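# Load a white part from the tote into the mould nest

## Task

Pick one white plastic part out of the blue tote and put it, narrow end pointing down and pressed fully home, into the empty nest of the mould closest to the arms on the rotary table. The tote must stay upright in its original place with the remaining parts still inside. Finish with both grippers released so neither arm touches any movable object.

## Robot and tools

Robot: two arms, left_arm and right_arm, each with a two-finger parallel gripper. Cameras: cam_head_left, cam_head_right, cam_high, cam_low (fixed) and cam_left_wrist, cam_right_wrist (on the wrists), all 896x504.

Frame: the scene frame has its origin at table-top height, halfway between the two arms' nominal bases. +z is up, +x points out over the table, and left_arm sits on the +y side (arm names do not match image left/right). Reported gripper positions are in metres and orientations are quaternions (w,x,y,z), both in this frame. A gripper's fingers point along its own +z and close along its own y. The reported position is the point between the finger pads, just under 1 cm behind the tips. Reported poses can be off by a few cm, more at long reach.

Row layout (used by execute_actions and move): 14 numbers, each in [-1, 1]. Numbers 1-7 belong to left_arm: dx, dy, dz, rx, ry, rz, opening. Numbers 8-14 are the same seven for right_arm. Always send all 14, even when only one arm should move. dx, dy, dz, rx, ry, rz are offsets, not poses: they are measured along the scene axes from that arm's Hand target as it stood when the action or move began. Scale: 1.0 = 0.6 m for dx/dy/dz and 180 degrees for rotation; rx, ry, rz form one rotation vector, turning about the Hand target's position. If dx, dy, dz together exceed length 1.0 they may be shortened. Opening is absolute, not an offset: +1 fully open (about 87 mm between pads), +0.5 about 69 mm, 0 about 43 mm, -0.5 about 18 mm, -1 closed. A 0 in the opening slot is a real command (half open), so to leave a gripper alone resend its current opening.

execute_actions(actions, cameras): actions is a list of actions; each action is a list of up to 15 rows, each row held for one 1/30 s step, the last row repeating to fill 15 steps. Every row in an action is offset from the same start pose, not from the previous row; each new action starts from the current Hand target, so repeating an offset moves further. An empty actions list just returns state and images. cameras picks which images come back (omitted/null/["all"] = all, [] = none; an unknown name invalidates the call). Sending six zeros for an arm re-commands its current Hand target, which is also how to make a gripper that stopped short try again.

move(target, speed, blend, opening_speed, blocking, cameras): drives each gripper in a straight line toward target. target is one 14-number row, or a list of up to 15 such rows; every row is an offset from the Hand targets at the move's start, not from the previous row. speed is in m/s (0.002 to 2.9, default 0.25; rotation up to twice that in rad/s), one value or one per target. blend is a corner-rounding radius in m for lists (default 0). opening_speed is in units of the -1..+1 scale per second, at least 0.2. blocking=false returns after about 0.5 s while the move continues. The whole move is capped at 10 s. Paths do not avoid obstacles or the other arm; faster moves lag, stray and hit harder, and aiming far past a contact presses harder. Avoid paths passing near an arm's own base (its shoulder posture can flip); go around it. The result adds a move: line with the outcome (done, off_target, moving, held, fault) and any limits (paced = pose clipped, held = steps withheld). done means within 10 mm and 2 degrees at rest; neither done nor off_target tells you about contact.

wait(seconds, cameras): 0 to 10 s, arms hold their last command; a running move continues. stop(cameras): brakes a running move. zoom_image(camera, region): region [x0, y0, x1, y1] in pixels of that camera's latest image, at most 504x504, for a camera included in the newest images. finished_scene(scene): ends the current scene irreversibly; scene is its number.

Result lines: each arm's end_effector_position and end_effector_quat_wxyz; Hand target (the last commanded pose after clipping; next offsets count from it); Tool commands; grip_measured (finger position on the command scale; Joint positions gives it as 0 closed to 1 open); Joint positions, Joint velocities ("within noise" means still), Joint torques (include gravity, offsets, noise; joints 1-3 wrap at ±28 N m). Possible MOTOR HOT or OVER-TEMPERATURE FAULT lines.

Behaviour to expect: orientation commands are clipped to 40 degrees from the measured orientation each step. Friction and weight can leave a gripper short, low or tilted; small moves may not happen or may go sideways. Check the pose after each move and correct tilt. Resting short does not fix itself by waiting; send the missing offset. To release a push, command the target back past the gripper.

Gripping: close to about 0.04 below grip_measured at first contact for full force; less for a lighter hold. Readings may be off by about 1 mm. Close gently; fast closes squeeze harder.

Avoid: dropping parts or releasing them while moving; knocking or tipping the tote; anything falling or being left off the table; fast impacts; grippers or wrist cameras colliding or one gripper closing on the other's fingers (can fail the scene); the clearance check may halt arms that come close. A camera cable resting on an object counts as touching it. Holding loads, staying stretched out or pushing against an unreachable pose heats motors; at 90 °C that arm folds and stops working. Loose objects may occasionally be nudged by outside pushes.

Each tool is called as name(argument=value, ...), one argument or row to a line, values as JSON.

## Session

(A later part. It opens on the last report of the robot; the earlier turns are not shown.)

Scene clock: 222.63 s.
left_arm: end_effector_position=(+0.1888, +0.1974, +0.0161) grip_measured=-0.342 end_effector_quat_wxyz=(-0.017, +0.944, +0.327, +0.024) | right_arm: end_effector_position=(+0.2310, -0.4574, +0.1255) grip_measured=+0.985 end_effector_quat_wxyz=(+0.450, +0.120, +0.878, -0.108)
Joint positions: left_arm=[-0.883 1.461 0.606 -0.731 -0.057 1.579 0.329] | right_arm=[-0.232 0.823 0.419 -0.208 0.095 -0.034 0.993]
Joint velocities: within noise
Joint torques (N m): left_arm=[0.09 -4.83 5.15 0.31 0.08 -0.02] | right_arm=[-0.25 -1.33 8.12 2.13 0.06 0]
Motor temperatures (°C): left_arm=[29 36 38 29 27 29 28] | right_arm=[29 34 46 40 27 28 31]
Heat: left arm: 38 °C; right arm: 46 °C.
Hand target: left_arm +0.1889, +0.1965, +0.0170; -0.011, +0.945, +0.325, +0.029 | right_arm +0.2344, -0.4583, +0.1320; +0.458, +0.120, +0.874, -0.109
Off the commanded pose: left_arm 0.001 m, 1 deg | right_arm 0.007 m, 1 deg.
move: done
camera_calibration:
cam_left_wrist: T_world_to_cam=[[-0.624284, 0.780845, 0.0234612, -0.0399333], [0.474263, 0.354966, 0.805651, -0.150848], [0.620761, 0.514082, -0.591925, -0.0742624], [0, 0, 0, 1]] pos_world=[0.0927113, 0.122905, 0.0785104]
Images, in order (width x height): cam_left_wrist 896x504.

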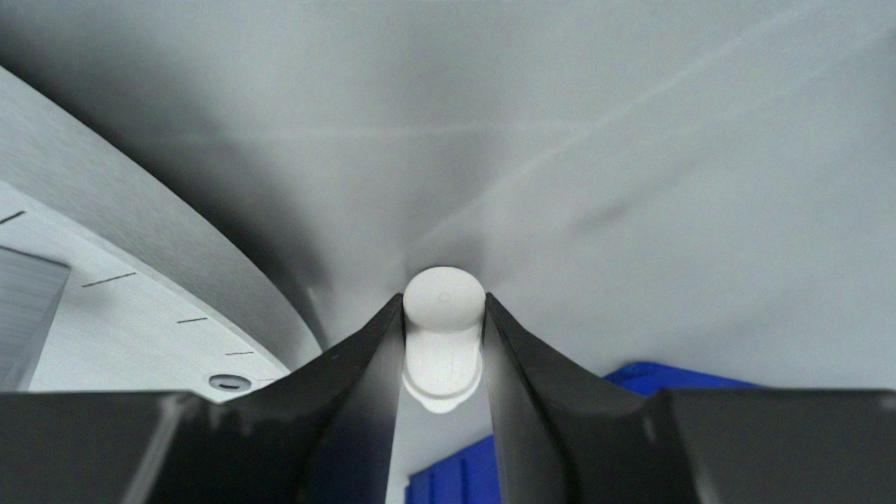

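move(
  target=[
    [0,0,0.383,0,0,0,-0.5,0,0,0,0,0,0,1],
    [0.135,-0.045,0.42,-0.3028,-0.1134,0.29,-0.5,0,0,0,0,0,0,1],
    [0.06,-0.2525,0.338,-0.6057,-0.2268,0.5796,-0.5,0,0,0,0,0,0,1],
  ],
  blend=0.03,
  speed=0.35,
)

zoom_image(
  camera="cam_left_wrist",
  region=[340, 220, 600, 480],
)

zoom_image(
  camera="cam_low",
  region=[330, 110, 470, 260],
)

Scene clock: 248.67 s.
left_arm: end_effector_position=(+0.2258, +0.0497, +0.2150) grip_measured=-0.341 end_effector_quat_wxyz=(+0.702, -0.007, +0.712, +0.024) | right_arm: end_effector_position=(+0.2310, -0.4574, +0.1255) grip_measured=+0.985 end_effector_quat_wxyz=(+0.450, +0.120, +0.878, -0.108)
Joint positions: left_arm=[-1.473 1.446 0.689 0.424 -1.528 -0.308 0.329] | right_arm=[-0.232 0.823 0.419 -0.208 0.095 -0.034 0.993]
Joint velocities: within noise
Joint torques (N m): left_arm=[0.27 -3.75 9.5 1.49 -0.3 0.01] | right_arm=[-0.35 -1.18 8.09 2.14 0.08 0.02]
Motor temperatures (°C): left_arm=[29 35 39 29 27 29 29] | right_arm=[29 34 46 41 27 28 31]
Heat: left arm: 39 °C; right arm: 46 °C.
Hand target: left_arm +0.2250, +0.0450, +0.2198; +0.707, -0.019, +0.707, +0.018 | right_arm +0.2344, -0.4583, +0.1320; +0.458, +0.120, +0.874, -0.109
Off the commanded pose: left_arm 0.007 m, 2 deg | right_arm 0.007 m, 1 deg.
move: done
camera_calibration:
cam_left_wrist: T_world_to_cam=[[0.0369733, -0.999154, -0.0179953, 0.0419466], [-0.779826, -0.0175871, -0.625749, 0.333212], [0.624904, 0.0371693, -0.779817, 0.1596], [0, 0, 0, 1]] pos_world=[0.158562, 0.0418391, 0.333721]
cam_right_wrist: T_world_to_cam=[[-0.31501, -0.944202, 0.0961823, -0.375248], [-0.946053, 0.304287, -0.111325, 0.397031], [0.0758463, -0.126062, -0.989119, 0.190546], [0, 0, 0, 1]] pos_world=[0.242954, -0.451101, 0.268765]

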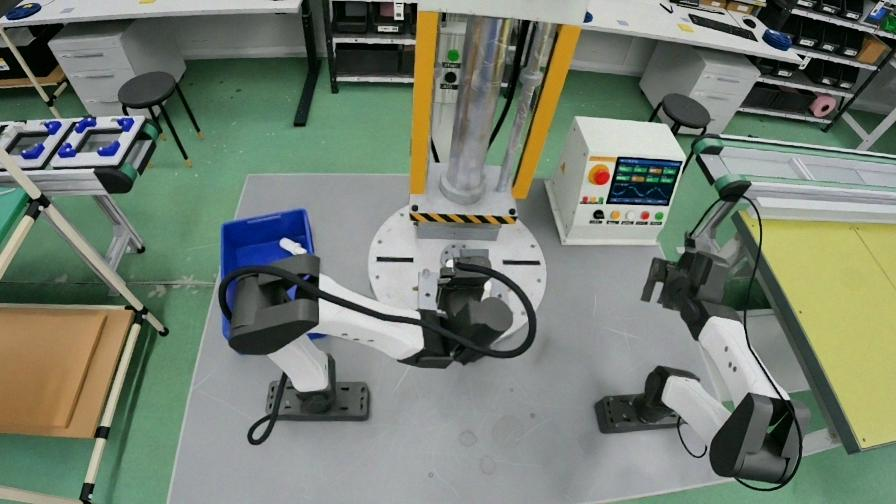

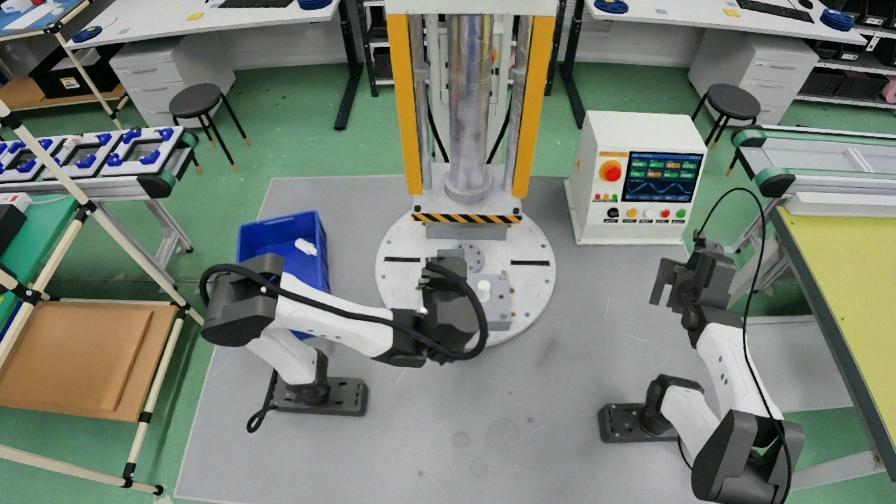

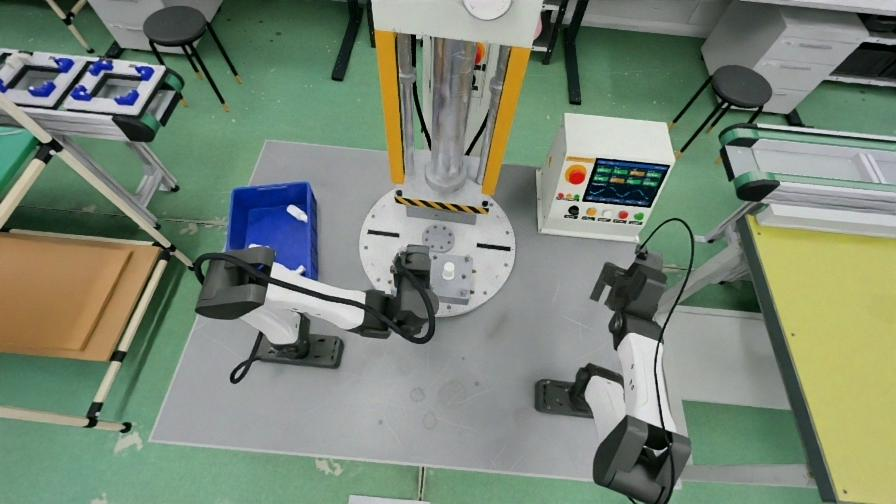

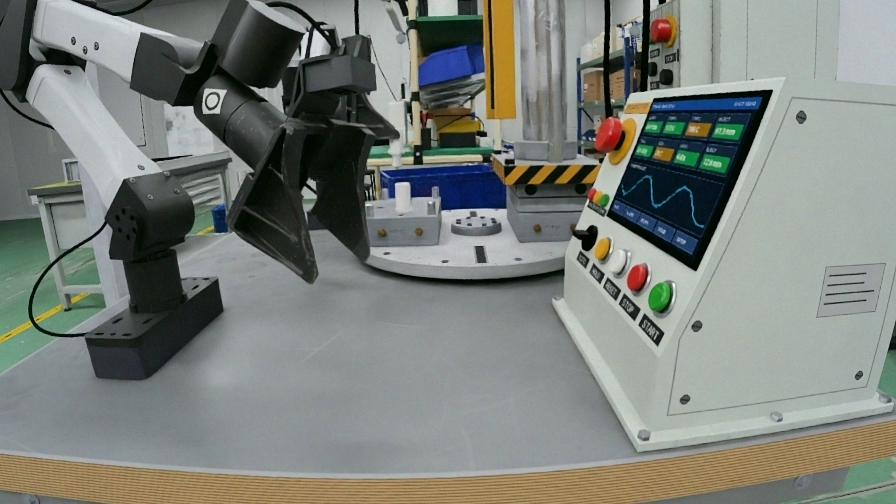

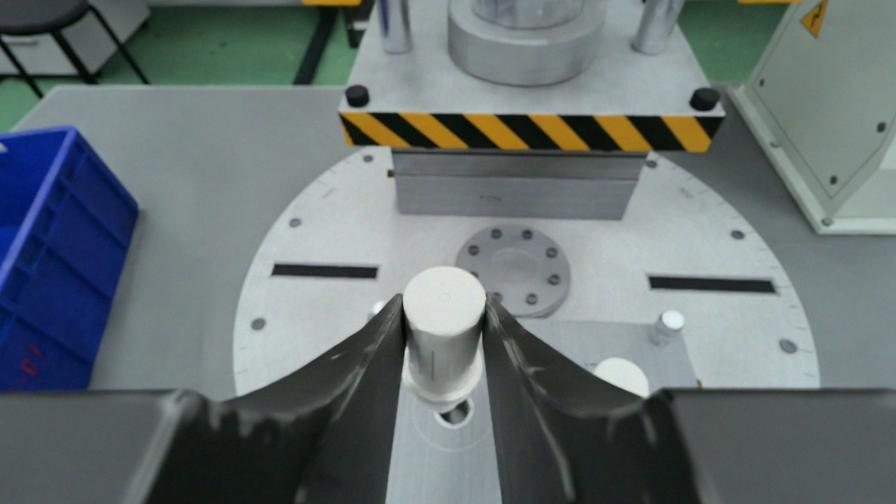

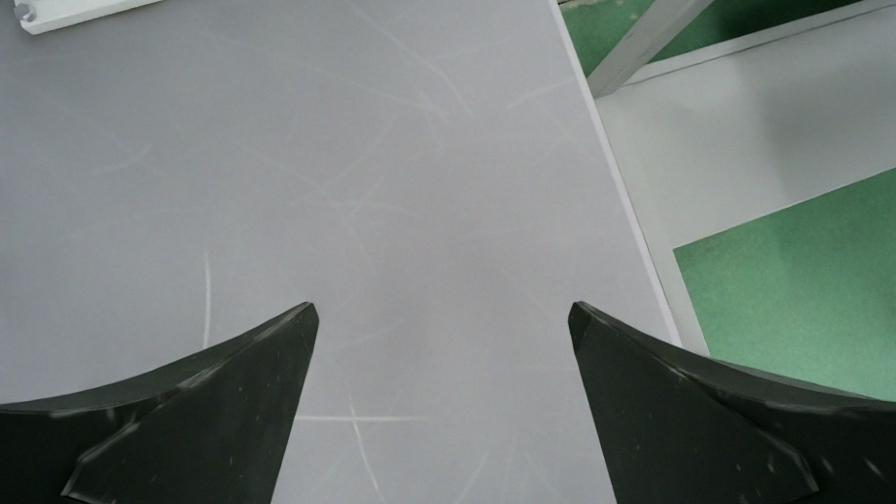

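Scaled by 1.938 from the camera's 896x504 image, which has a finer 1280x720 frame.

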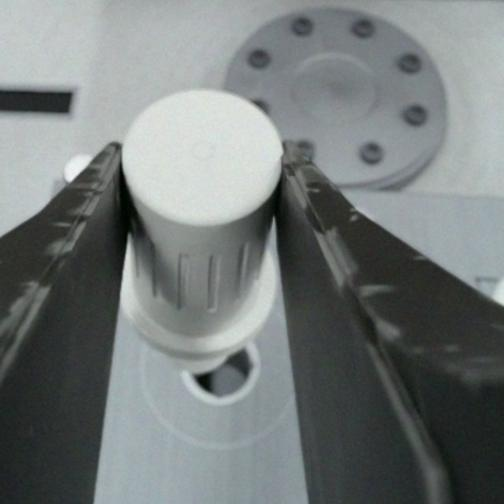

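Scaled by 3.360 from the camera's 896x504 image, which has a finer 1280x720 frame.

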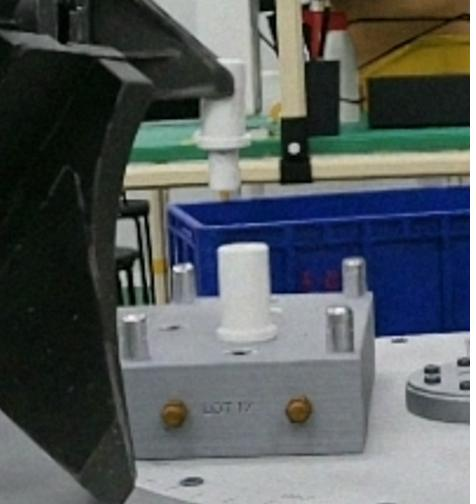

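move(
  target=[0.0305,-0.0017,-0.108,-0.018,-0.0095,0,-0.5,0,0,0,0,0,0,1],
  cameras=["cam_left_wrist","cam_low"],
  speed=0.15,
)

zoom_image(
  camera="cam_left_wrist",
  region=[380, 320, 510, 450],
)

zoom_image(
  camera="cam_low",
  region=[350, 130, 470, 260],
)

Scene clock: 263.87 s.
left_arm: end_effector_position=(+0.2414, +0.0438, +0.1608) grip_measured=-0.341 end_effector_quat_wxyz=(+0.701, -0.051, +0.712, +0.003) | right_arm: end_effector_position=(+0.2310, -0.4574, +0.1255) grip_measured=+0.985 end_effector_quat_wxyz=(+0.450, +0.120, +0.878, -0.108)
Joint positions: left_arm=[-1.42 1.651 0.597 0.777 -1.504 -0.344 0.329] | right_arm=[-0.232 0.823 0.419 -0.208 0.095 -0.034 0.993]
Joint velocities: within noise
Joint torques (N m): left_arm=[1.21 -4.48 5.41 1.48 0.04 0] | right_arm=[-0.34 -1.37 8.23 2.14 0.08 0]
Motor temperatures (°C): left_arm=[29 34 39 30 27 29 29] | right_arm=[29 34 46 41 27 28 31]
Heat: left arm: 39 °C; right arm: 46 °C.
Hand target: left_arm +0.2433, +0.0440, +0.1551; +0.716, -0.039, +0.697, -0.002 | right_arm +0.2344, -0.4583, +0.1320; +0.458, +0.120, +0.874, -0.109
Off the commanded pose: left_arm 0.006 m, 3 deg | right_arm 0.007 m, 1 deg.
move: off_target (left_arm)
camera_calibration:
cam_left_wrist: T_world_to_cam=[[0.0682498, -0.99496, 0.0734614, 0.0118725], [-0.777164, -0.0991924, -0.621432, 0.31361], [0.625586, -0.0146789, -0.780017, 0.109892], [0, 0, 0, 1]] pos_world=[0.174169, 0.0445335, 0.279732]
Images, in order (width x height): cam_low 896x504, cam_left_wrist 896x504.

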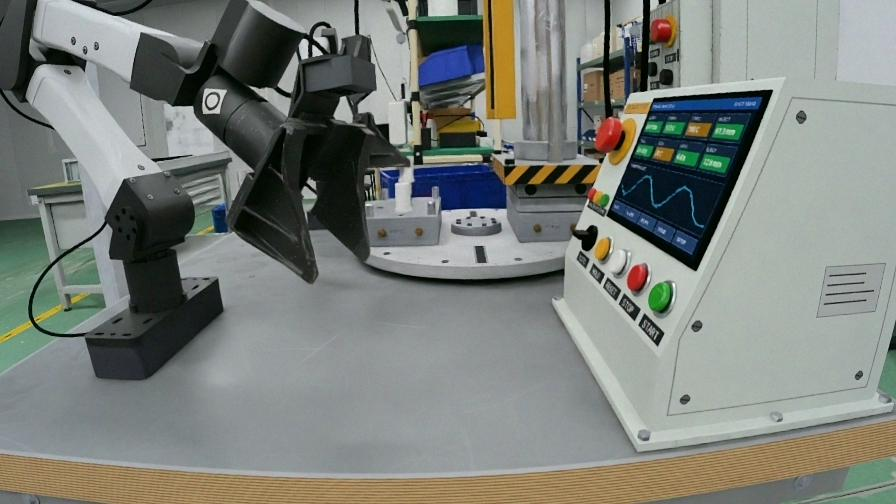

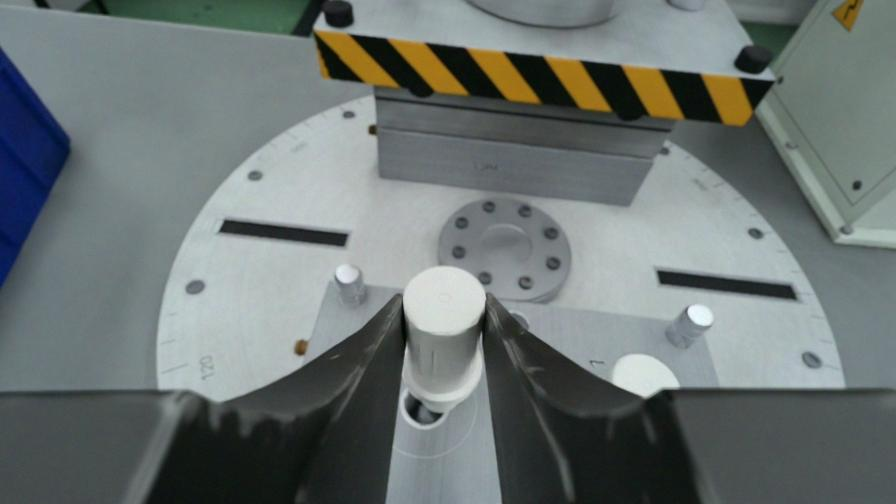

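Scaled by 3.877 from the camera's 896x504 image, which has a finer 1280x720 frame.

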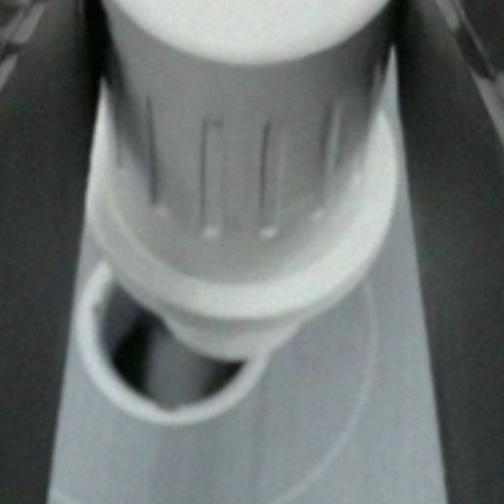

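Scaled by 3.877 from the camera's 896x504 image, which has a finer 1280x720 frame.

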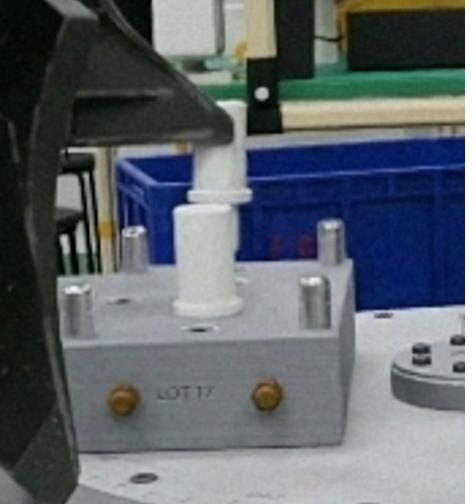

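move(
  target=[0.006,0.0067,-0.0235,0.018,-0.006,0,-0.5,0,0,0,0,0,0,1],
  cameras=["cam_left_wrist","cam_low"],
  speed=0.08,
)

zoom_image(
  camera="cam_left_wrist",
  region=[380, 320, 510, 450],
)

zoom_image(
  camera="cam_low",
  region=[350, 130, 470, 260],
)

Scene clock: 281.27 s.
left_arm: end_effector_position=(+0.2445, +0.0482, +0.1452) grip_measured=-0.341 end_effector_quat_wxyz=(+0.702, -0.024, +0.711, +0.025) | right_arm: end_effector_position=(+0.2310, -0.4574, +0.1255) grip_measured=+0.985 end_effector_quat_wxyz=(+0.450, +0.120, +0.878, -0.108)
Joint positions: left_arm=[-1.408 1.744 0.544 1.056 -1.489 -0.142 0.329] | right_arm=[-0.232 0.823 0.419 -0.208 0.095 -0.034 0.993]
Joint velocities: within noise
Joint torques (N m): left_arm=[1.4 -4.6 4.74 1.63 0.14 0.03] | right_arm=[-0.36 -1.31 8.17 2.14 0.1 -0.01]
Motor temperatures (°C): left_arm=[29 34 39 32 27 29 29] | right_arm=[29 34 47 41 27 28 31]
Heat: left arm: 39 °C; right arm: 47 °C.
Hand target: left_arm +0.2468, +0.0481, +0.1409; +0.724, -0.018, +0.690, +0.017 | right_arm +0.2344, -0.4583, +0.1320; +0.458, +0.120, +0.874, -0.109
Off the commanded pose: left_arm 0.005 m, 4 deg | right_arm 0.007 m, 1 deg.
move: off_target (left_arm)
camera_calibration:
cam_left_wrist: T_world_to_cam=[[0.0613339, -0.998105, 0.00503774, 0.0289937], [-0.77677, -0.0509012, -0.627724, 0.305262], [0.62679, 0.0345876, -0.77842, 0.0929594], [0, 0, 0, 1]] pos_world=[0.177074, 0.0412617, 0.263835]
Images, in order (width x height): cam_low 896x504, cam_left_wrist 896x504.

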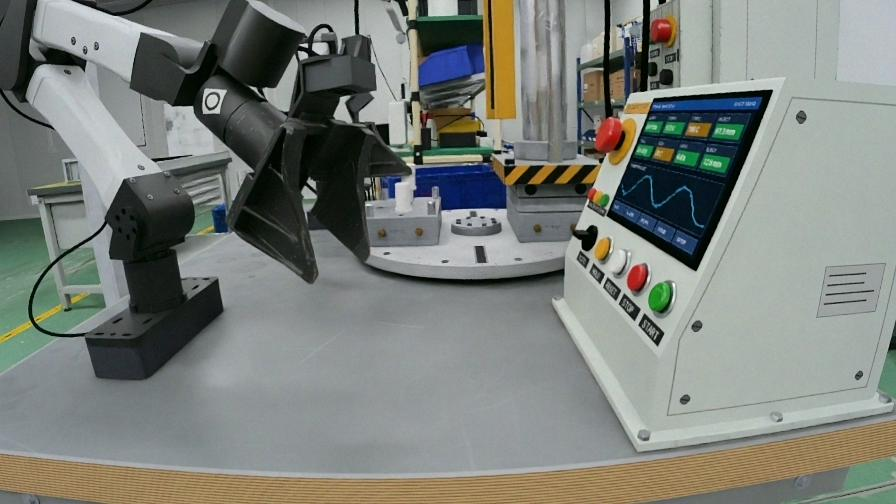

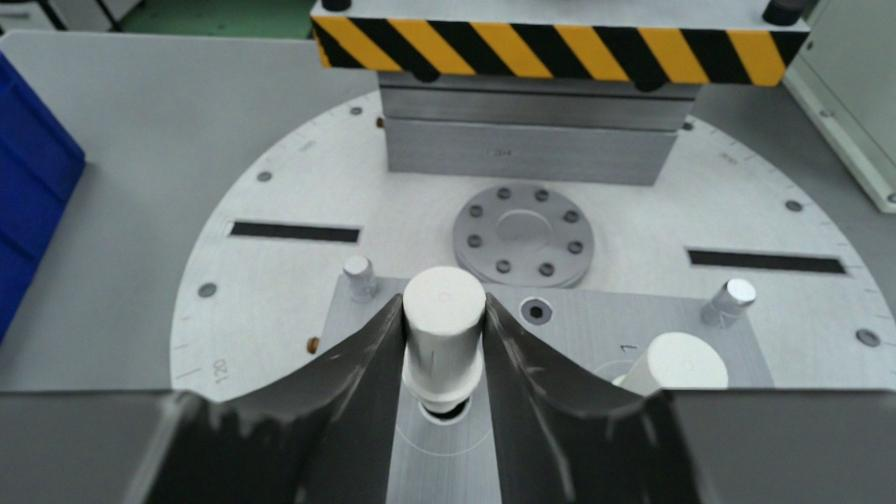

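Scaled by 3.877 from the camera's 896x504 image, which has a finer 1280x720 frame.

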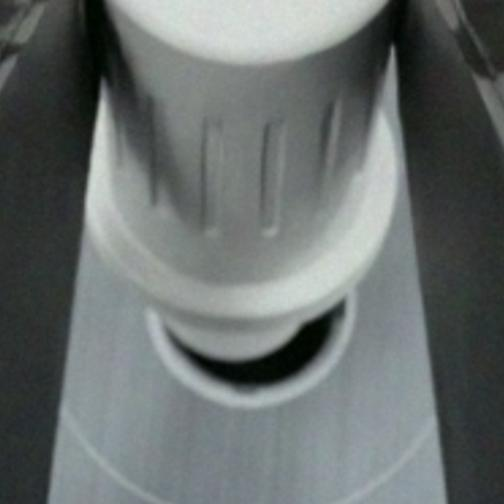

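Scaled by 3.877 from the camera's 896x504 image, which has a finer 1280x720 frame.

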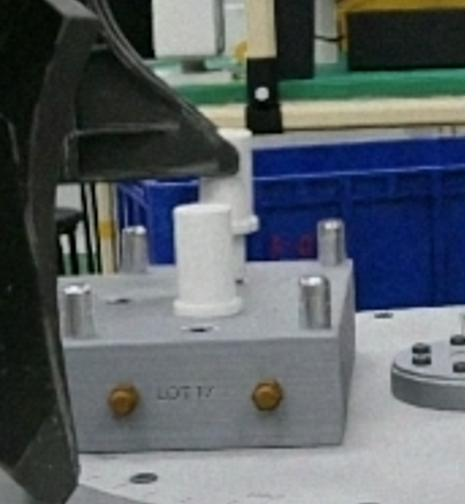

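move(
  target=[0.003,-0.005,-0.01,0,0,0,-0.5,0,0,0,0,0,0,1],
  cameras=["cam_left_wrist","cam_low"],
  speed=0.08,
)

zoom_image(
  camera="cam_left_wrist",
  region=[380, 320, 510, 450],
)

Scene clock: 290.53 s.
left_arm: end_effector_position=(+0.2452, +0.0445, +0.1356) grip_measured=-0.341 end_effector_quat_wxyz=(+0.705, -0.007, +0.709, +0.030) | right_arm: end_effector_position=(+0.2310, -0.4574, +0.1255) grip_measured=+0.985 end_effector_quat_wxyz=(+0.450, +0.120, +0.878, -0.108)
Joint positions: left_arm=[-1.408 1.829 0.532 1.247 -1.472 -0.017 0.329] | right_arm=[-0.232 0.823 0.419 -0.208 0.095 -0.034 0.993]
Joint velocities: within noise
Joint torques (N m): left_arm=[1.63 -4.88 4.19 1.99 0.15 0.03] | right_arm=[-0.32 -1.28 8.09 2.11 0.09 0]
Motor temperatures (°C): left_arm=[29 34 39 32 27 29 29] | right_arm=[29 34 47 41 27 28 31]
Heat: left arm: 39 °C; right arm: 47 °C.
Hand target: left_arm +0.2486, +0.0451, +0.1349; +0.724, -0.019, +0.690, +0.017 | right_arm +0.2344, -0.4583, +0.1320; +0.458, +0.120, +0.874, -0.109
Off the commanded pose: left_arm 0.004 m, 4 deg | right_arm 0.007 m, 1 deg.
move: off_target (left_arm)
camera_calibration:
cam_left_wrist: T_world_to_cam=[[0.0436579, -0.998714, -0.0257773, 0.033965], [-0.77424, -0.0175163, -0.632649, 0.29813], [0.631384, 0.0475779, -0.774009, 0.0829095], [0, 0, 0, 1]] pos_world=[0.176994, 0.0351988, 0.25366]
Images, in order (width x height): cam_low 896x504, cam_left_wrist 896x504.

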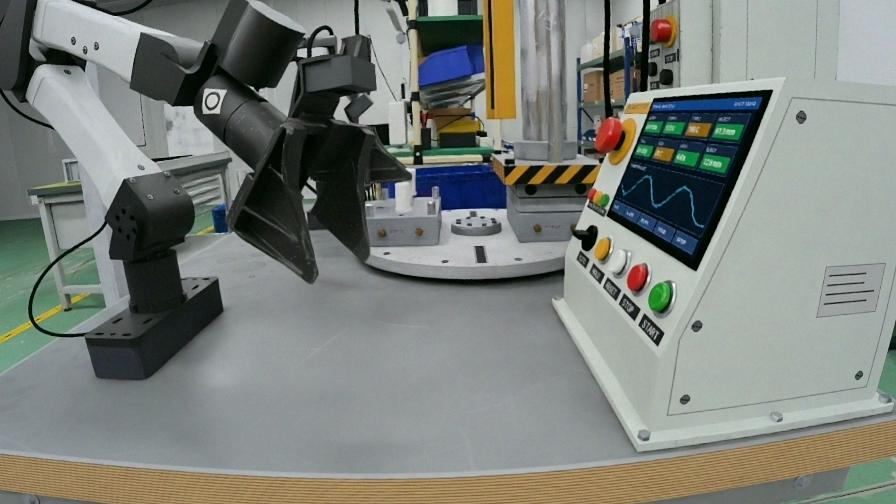

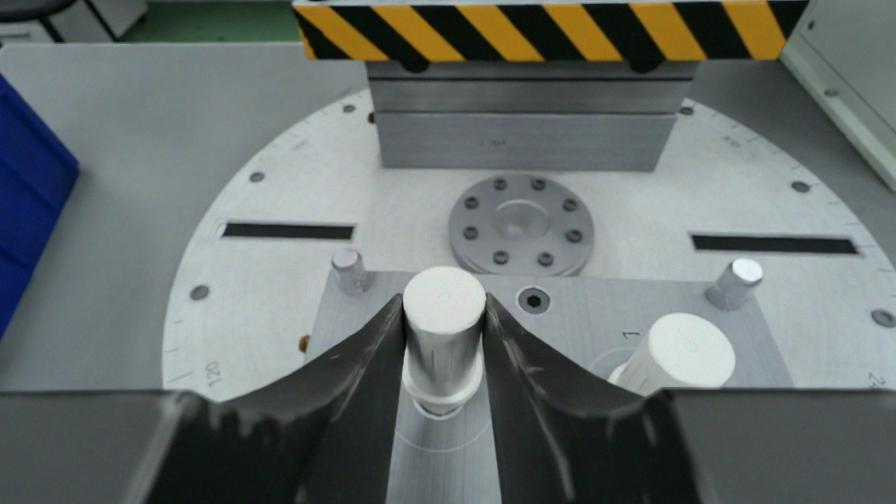

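Scaled by 3.877 from the camera's 896x504 image, which has a finer 1280x720 frame.

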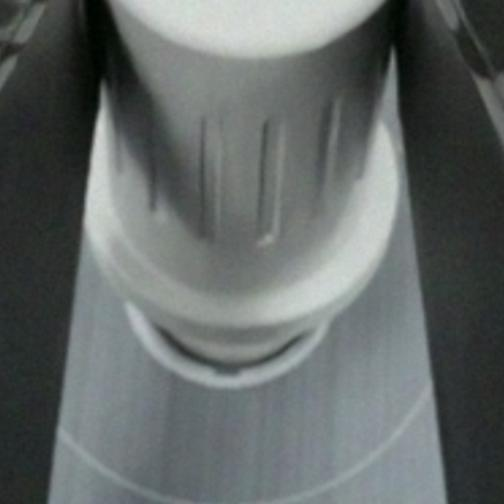

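move(
  target=[0,0.002,-0.015,-0.006,0,0,-0.5,0,0,0,0,0,0,1],
  cameras=["cam_left_wrist","cam_low"],
  speed=0.05,
)

zoom_image(
  camera="cam_left_wrist",
  region=[380, 320, 510, 450],
)

zoom_image(
  camera="cam_low",
  region=[350, 130, 470, 260],
)

Scene clock: 299.50 s.
left_arm: end_effector_position=(+0.2452, +0.0451, +0.1289) grip_measured=-0.342 end_effector_quat_wxyz=(+0.707, -0.013, +0.707, +0.023) | right_arm: end_effector_position=(+0.2310, -0.4574, +0.1255) grip_measured=+0.985 end_effector_quat_wxyz=(+0.450, +0.120, +0.878, -0.108)
Joint positions: left_arm=[-1.408 1.878 0.518 1.357 -1.471 0.012 0.329] | right_arm=[-0.232 0.823 0.419 -0.208 0.095 -0.034 0.993]
Joint velocities: within noise
Joint torques (N m): left_arm=[1.65 -4.4 3.56 2 0.2 -0.04] | right_arm=[-0.39 -1.36 8.14 2.12 0.08 0.01]
Motor temperatures (°C): left_arm=[29 34 39 33 27 29 29] | right_arm=[29 34 47 42 27 28 31]
Heat: left arm: 39 °C; right arm: 47 °C.
Hand target: left_arm +0.2486, +0.0462, +0.1259; +0.724, -0.025, +0.690, +0.011 | right_arm +0.2344, -0.4583, +0.1320; +0.458, +0.120, +0.874, -0.109
Off the commanded pose: left_arm 0.005 m, 3 deg | right_arm 0.007 m, 1 deg.
move: off_target (left_arm)
camera_calibration:
cam_left_wrist: T_world_to_cam=[[0.0428712, -0.999048, -0.00810737, 0.0322306], [-0.770791, -0.0279111, -0.636476, 0.294043], [0.635644, 0.0335356, -0.771254, 0.0768503], [0, 0, 0, 1]] pos_world=[0.176414, 0.0378298, 0.246684]
Images, in order (width x height): cam_low 896x504, cam_left_wrist 896x504.

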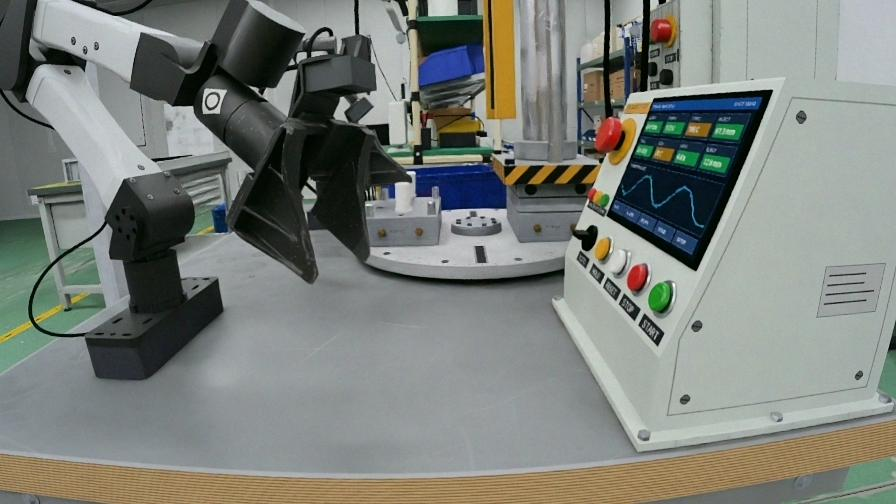

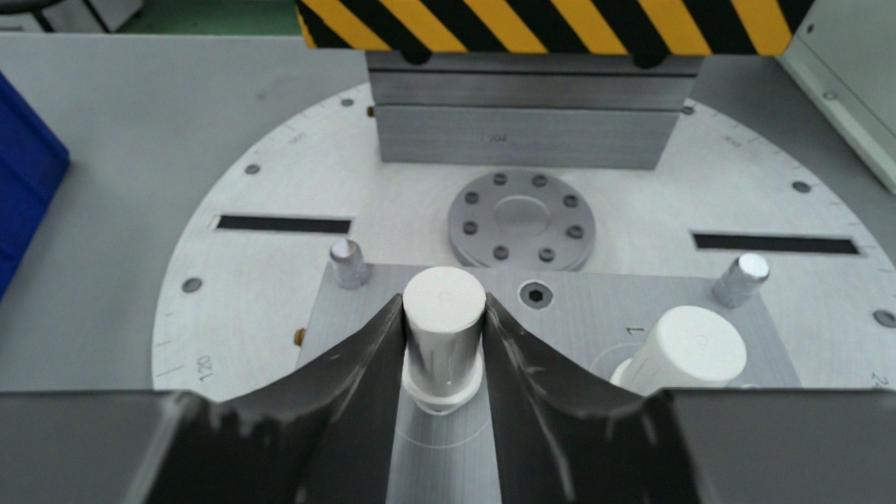

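Scaled by 3.877 from the camera's 896x504 image, which has a finer 1280x720 frame.

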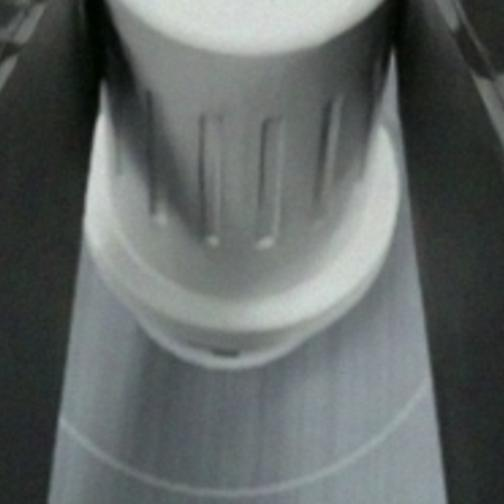

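Scaled by 3.877 from the camera's 896x504 image, which has a finer 1280x720 frame.

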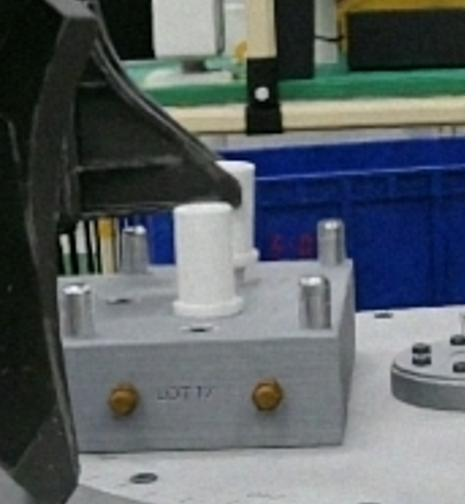

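move(
  target=[0,0.0,-0.015,0,0,0,-0.5,0,0,0,0,0,0,1],
  cameras=["cam_left_wrist","cam_low"],
  speed=0.05,
)

zoom_image(
  camera="cam_left_wrist",
  region=[380, 320, 510, 450],
)

zoom_image(
  camera="cam_low",
  region=[350, 130, 470, 260],
)

Scene clock: 309.27 s.
left_arm: end_effector_position=(+0.2453, +0.0465, +0.1261) grip_measured=-0.342 end_effector_quat_wxyz=(+0.708, -0.024, +0.706, +0.022) | right_arm: end_effector_position=(+0.2310, -0.4574, +0.1255) grip_measured=+0.985 end_effector_quat_wxyz=(+0.450, +0.120, +0.878, -0.108)
Joint positions: left_arm=[-1.408 1.907 0.518 1.417 -1.487 0.025 0.329] | right_arm=[-0.232 0.823 0.419 -0.208 0.095 -0.034 0.993]
Joint velocities: within noise
Joint torques (N m): left_arm=[1.63 -2.82 2.93 2.03 0.39 -0.05] | right_arm=[-0.28 -1.2 8.09 2.13 0.09 0.02]
Motor temperatures (°C): left_arm=[29 34 38 34 27 29 29] | right_arm=[29 34 47 42 27 28 31]
Heat: left arm: 38 °C; right arm: 47 °C.
Hand target: left_arm +0.2486, +0.0462, +0.1169; +0.724, -0.025, +0.690, +0.011 | right_arm +0.2344, -0.4583, +0.1320; +0.458, +0.120, +0.874, -0.109
Off the commanded pose: left_arm 0.010 m, 3 deg | right_arm 0.007 m, 1 deg.
move: off_target (left_arm)
camera_calibration:
cam_left_wrist: T_world_to_cam=[[0.0584648, -0.998246, 0.00931549, 0.0275975], [-0.767795, -0.0509278, -0.638668, 0.292986], [0.638022, 0.0301872, -0.769426, 0.073998], [0, 0, 0, 1]] pos_world=[0.176128, 0.0402364, 0.2438]
Images, in order (width x height): cam_low 896x504, cam_left_wrist 896x504.

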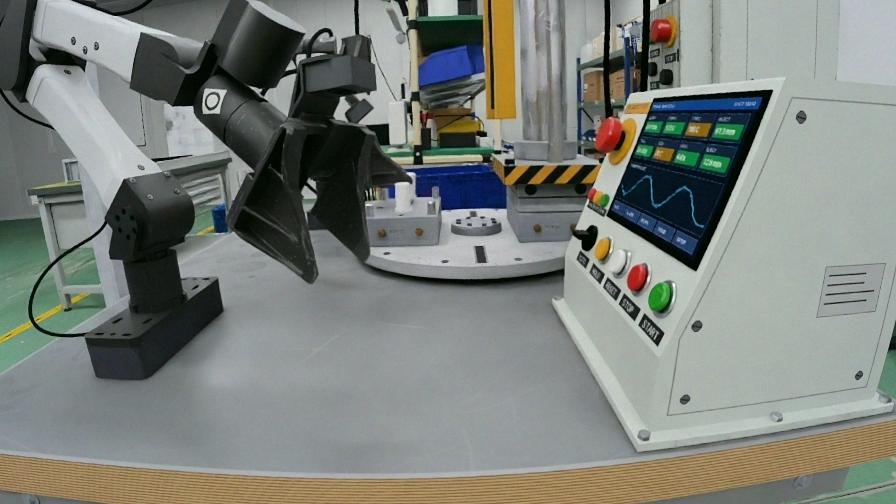

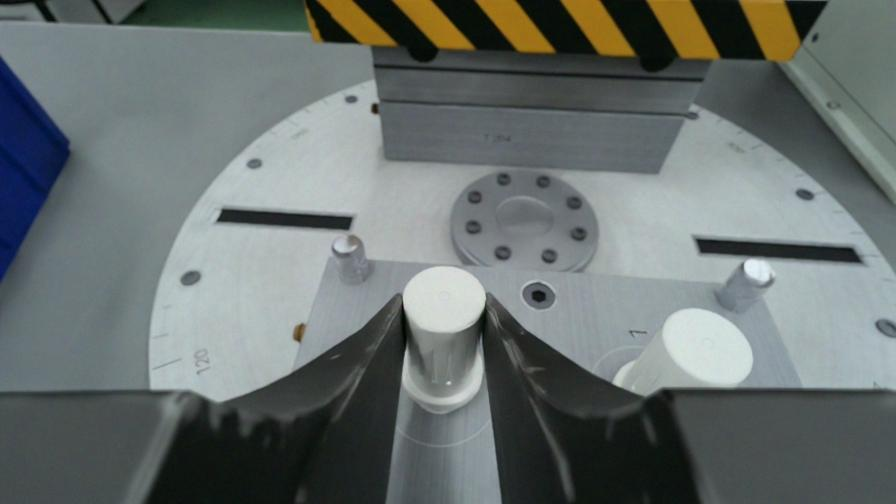

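Scaled by 3.877 from the camera's 896x504 image, which has a finer 1280x720 frame.

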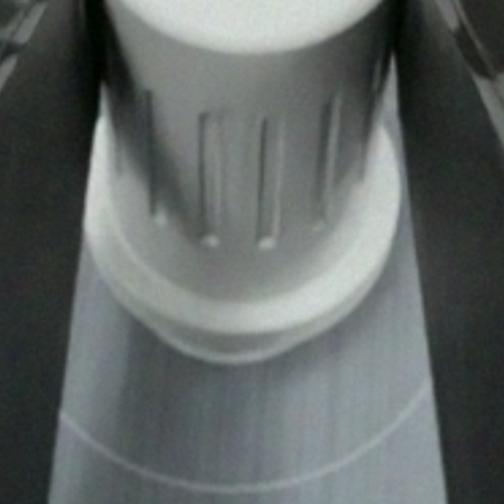

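Scaled by 3.877 from the camera's 896x504 image, which has a finer 1280x720 frame.

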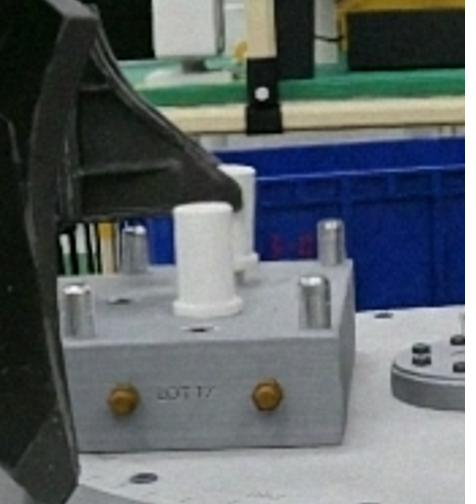

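move(
  target=[-0.005,-0.001,-0.01,0.003,0.004,0,-0.5,0,0,0,0,0,0,1],
  cameras=["cam_left_wrist","cam_low"],
  speed=0.05,
)

zoom_image(
  camera="cam_left_wrist",
  region=[380, 320, 510, 450],
)

zoom_image(
  camera="cam_low",
  region=[350, 130, 470, 260],
)

Scene clock: 318.90 s.
left_arm: end_effector_position=(+0.2439, +0.0463, +0.1206) grip_measured=-0.343 end_effector_quat_wxyz=(+0.707, -0.020, +0.707, +0.026) | right_arm: end_effector_position=(+0.2310, -0.4574, +0.1255) grip_measured=+0.985 end_effector_quat_wxyz=(+0.450, +0.120, +0.878, -0.108)
Joint positions: left_arm=[-1.413 1.927 0.518 1.416 -1.491 0.017 0.329] | right_arm=[-0.232 0.823 0.419 -0.208 0.095 -0.034 0.993]
Joint velocities: within noise
Joint torques (N m): left_arm=[1.2 -2.95 2.97 1.93 0.31 -0.14] | right_arm=[-0.29 -1.24 8.08 2.15 0.09 0.01]
Motor temperatures (°C): left_arm=[29 34 38 34 27 29 29] | right_arm=[29 34 47 42 27 28 31]
Heat: left arm: 38 °C; right arm: 47 °C.
Hand target: left_arm +0.2456, +0.0457, +0.1109; +0.719, -0.022, +0.694, +0.014 | right_arm +0.2344, -0.4583, +0.1320; +0.458, +0.120, +0.874, -0.109
Off the commanded pose: left_arm 0.010 m, 2 deg | right_arm 0.007 m, 1 deg.
move: done
camera_calibration:
cam_left_wrist: T_world_to_cam=[[0.0576948, -0.99833, -0.00281647, 0.0291863], [-0.76942, -0.0426678, -0.637316, 0.288179], [0.636132, 0.0389369, -0.770597, 0.0707842], [0, 0, 0, 1]] pos_world=[0.175019, 0.0386774, 0.238289]
Images, in order (width x height): cam_low 896x504, cam_left_wrist 896x504.

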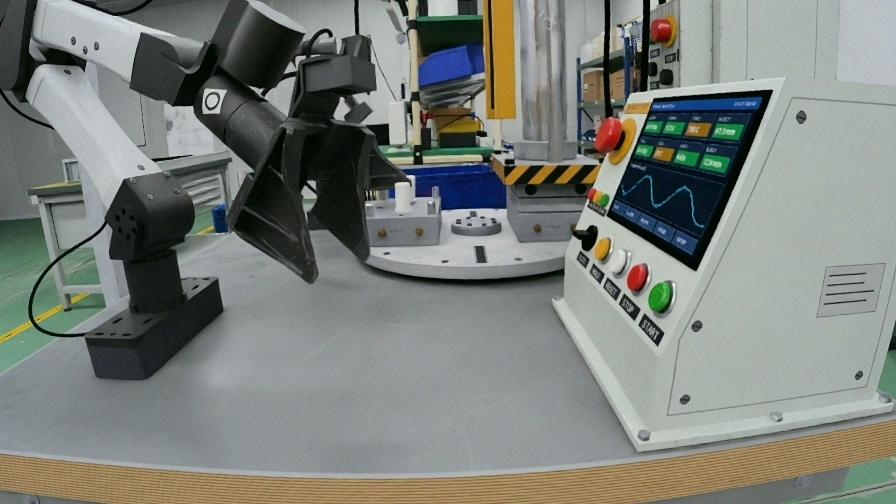

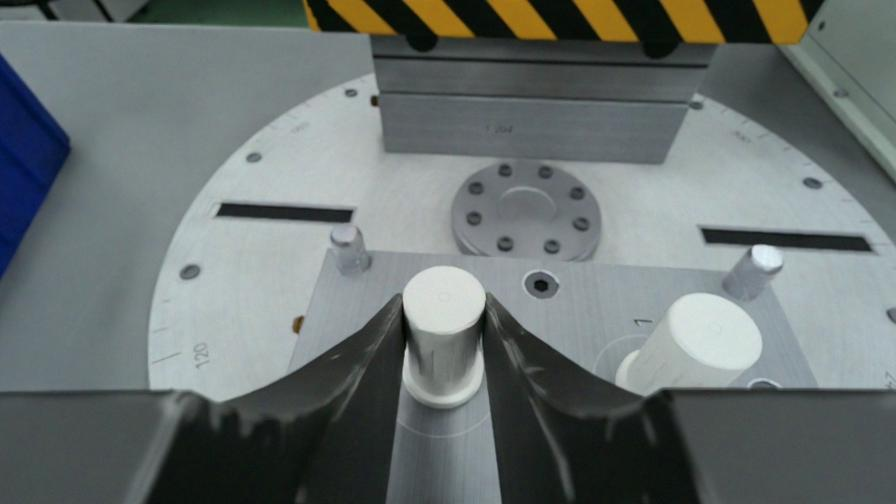

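Scaled by 3.877 from the camera's 896x504 image, which has a finer 1280x720 frame.

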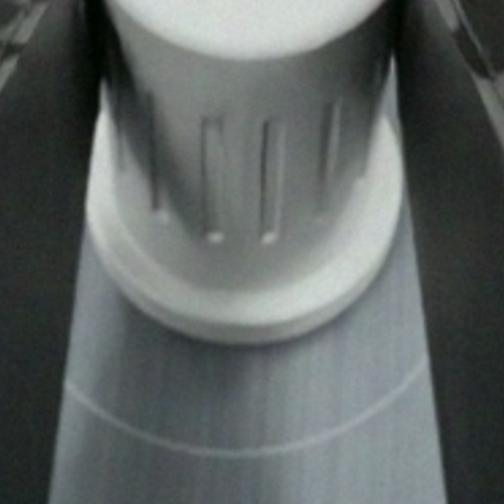

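Scaled by 3.877 from the camera's 896x504 image, which has a finer 1280x720 frame.

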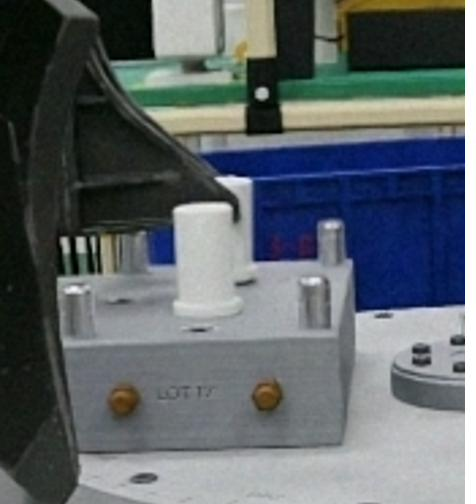

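move(
  target=[-0.003,0.001,-0.012,0.002,0.002,0,-0.5,0,0,0,0,0,0,1],
  cameras=["cam_left_wrist","cam_low"],
  speed=0.05,
)

zoom_image(
  camera="cam_left_wrist",
  region=[380, 320, 510, 450],
)

zoom_image(
  camera="cam_low",
  region=[350, 130, 470, 260],
)

Scene clock: 329.07 s.
left_arm: end_effector_position=(+0.2435, +0.0467, +0.1178) grip_measured=-0.343 end_effector_quat_wxyz=(+0.707, -0.025, +0.707, +0.025) | right_arm: end_effector_position=(+0.2310, -0.4574, +0.1255) grip_measured=+0.985 end_effector_quat_wxyz=(+0.450, +0.120, +0.878, -0.108)
Joint positions: left_arm=[-1.414 1.936 0.518 1.416 -1.498 -0.001 0.329] | right_arm=[-0.232 0.823 0.419 -0.208 0.095 -0.034 0.993]
Joint velocities: within noise
Joint torques (N m): left_arm=[0.83 -2.22 2.61 1.82 0.31 -0.21] | right_arm=[-0.4 -1.28 8.06 2.11 0.09 0.06]
Motor temperatures (°C): left_arm=[29 34 38 34 27 29 29] | right_arm=[29 34 47 42 27 28 31]
Heat: left arm: 38 °C; right arm: 47 °C.
Hand target: left_arm +0.2438, +0.0462, +0.1037; +0.717, -0.019, +0.696, +0.016 | right_arm +0.2344, -0.4583, +0.1320; +0.458, +0.120, +0.874, -0.109
Off the commanded pose: left_arm 0.014 m, 2 deg | right_arm 0.007 m, 1 deg.
move: off_target (left_arm)
camera_calibration:
cam_left_wrist: T_world_to_cam=[[0.0635001, -0.997964, 0.00602222, 0.0271764], [-0.769263, -0.0527904, -0.636748, 0.286513], [0.635769, 0.0358009, -0.771049, 0.0691459], [0, 0, 0, 1]] pos_world=[0.174717, 0.0397708, 0.235588]
Images, in order (width x height): cam_low 896x504, cam_left_wrist 896x504.

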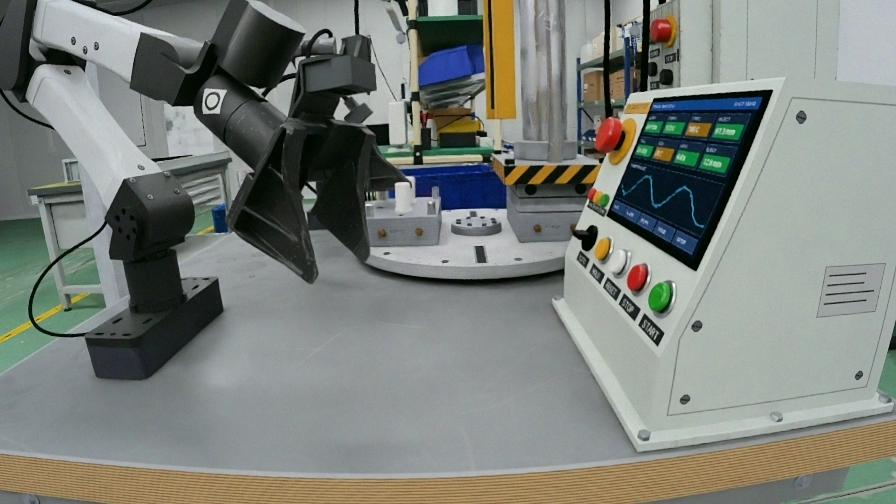

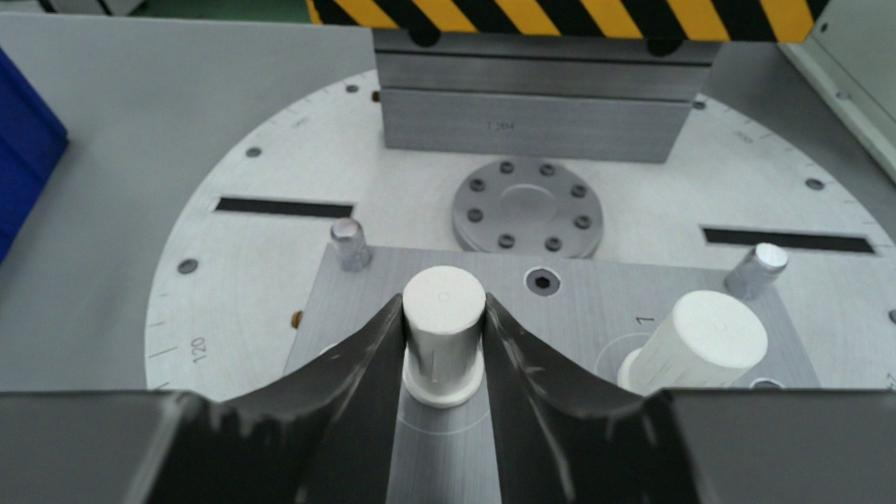

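Scaled by 3.877 from the camera's 896x504 image, which has a finer 1280x720 frame.

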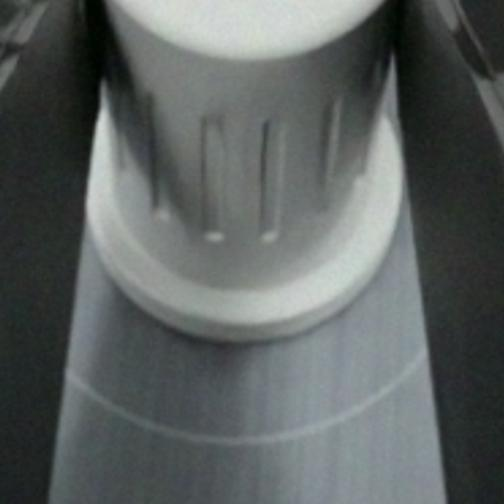

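Scaled by 3.877 from the camera's 896x504 image, which has a finer 1280x720 frame.

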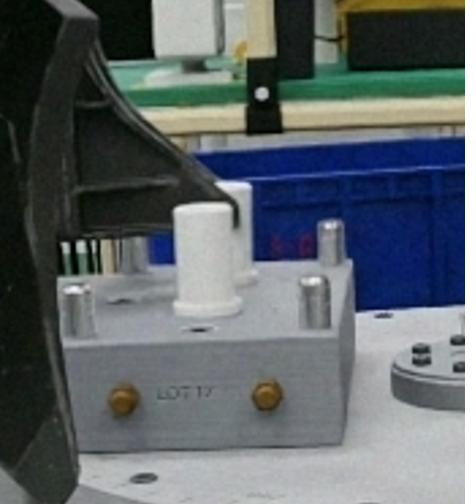

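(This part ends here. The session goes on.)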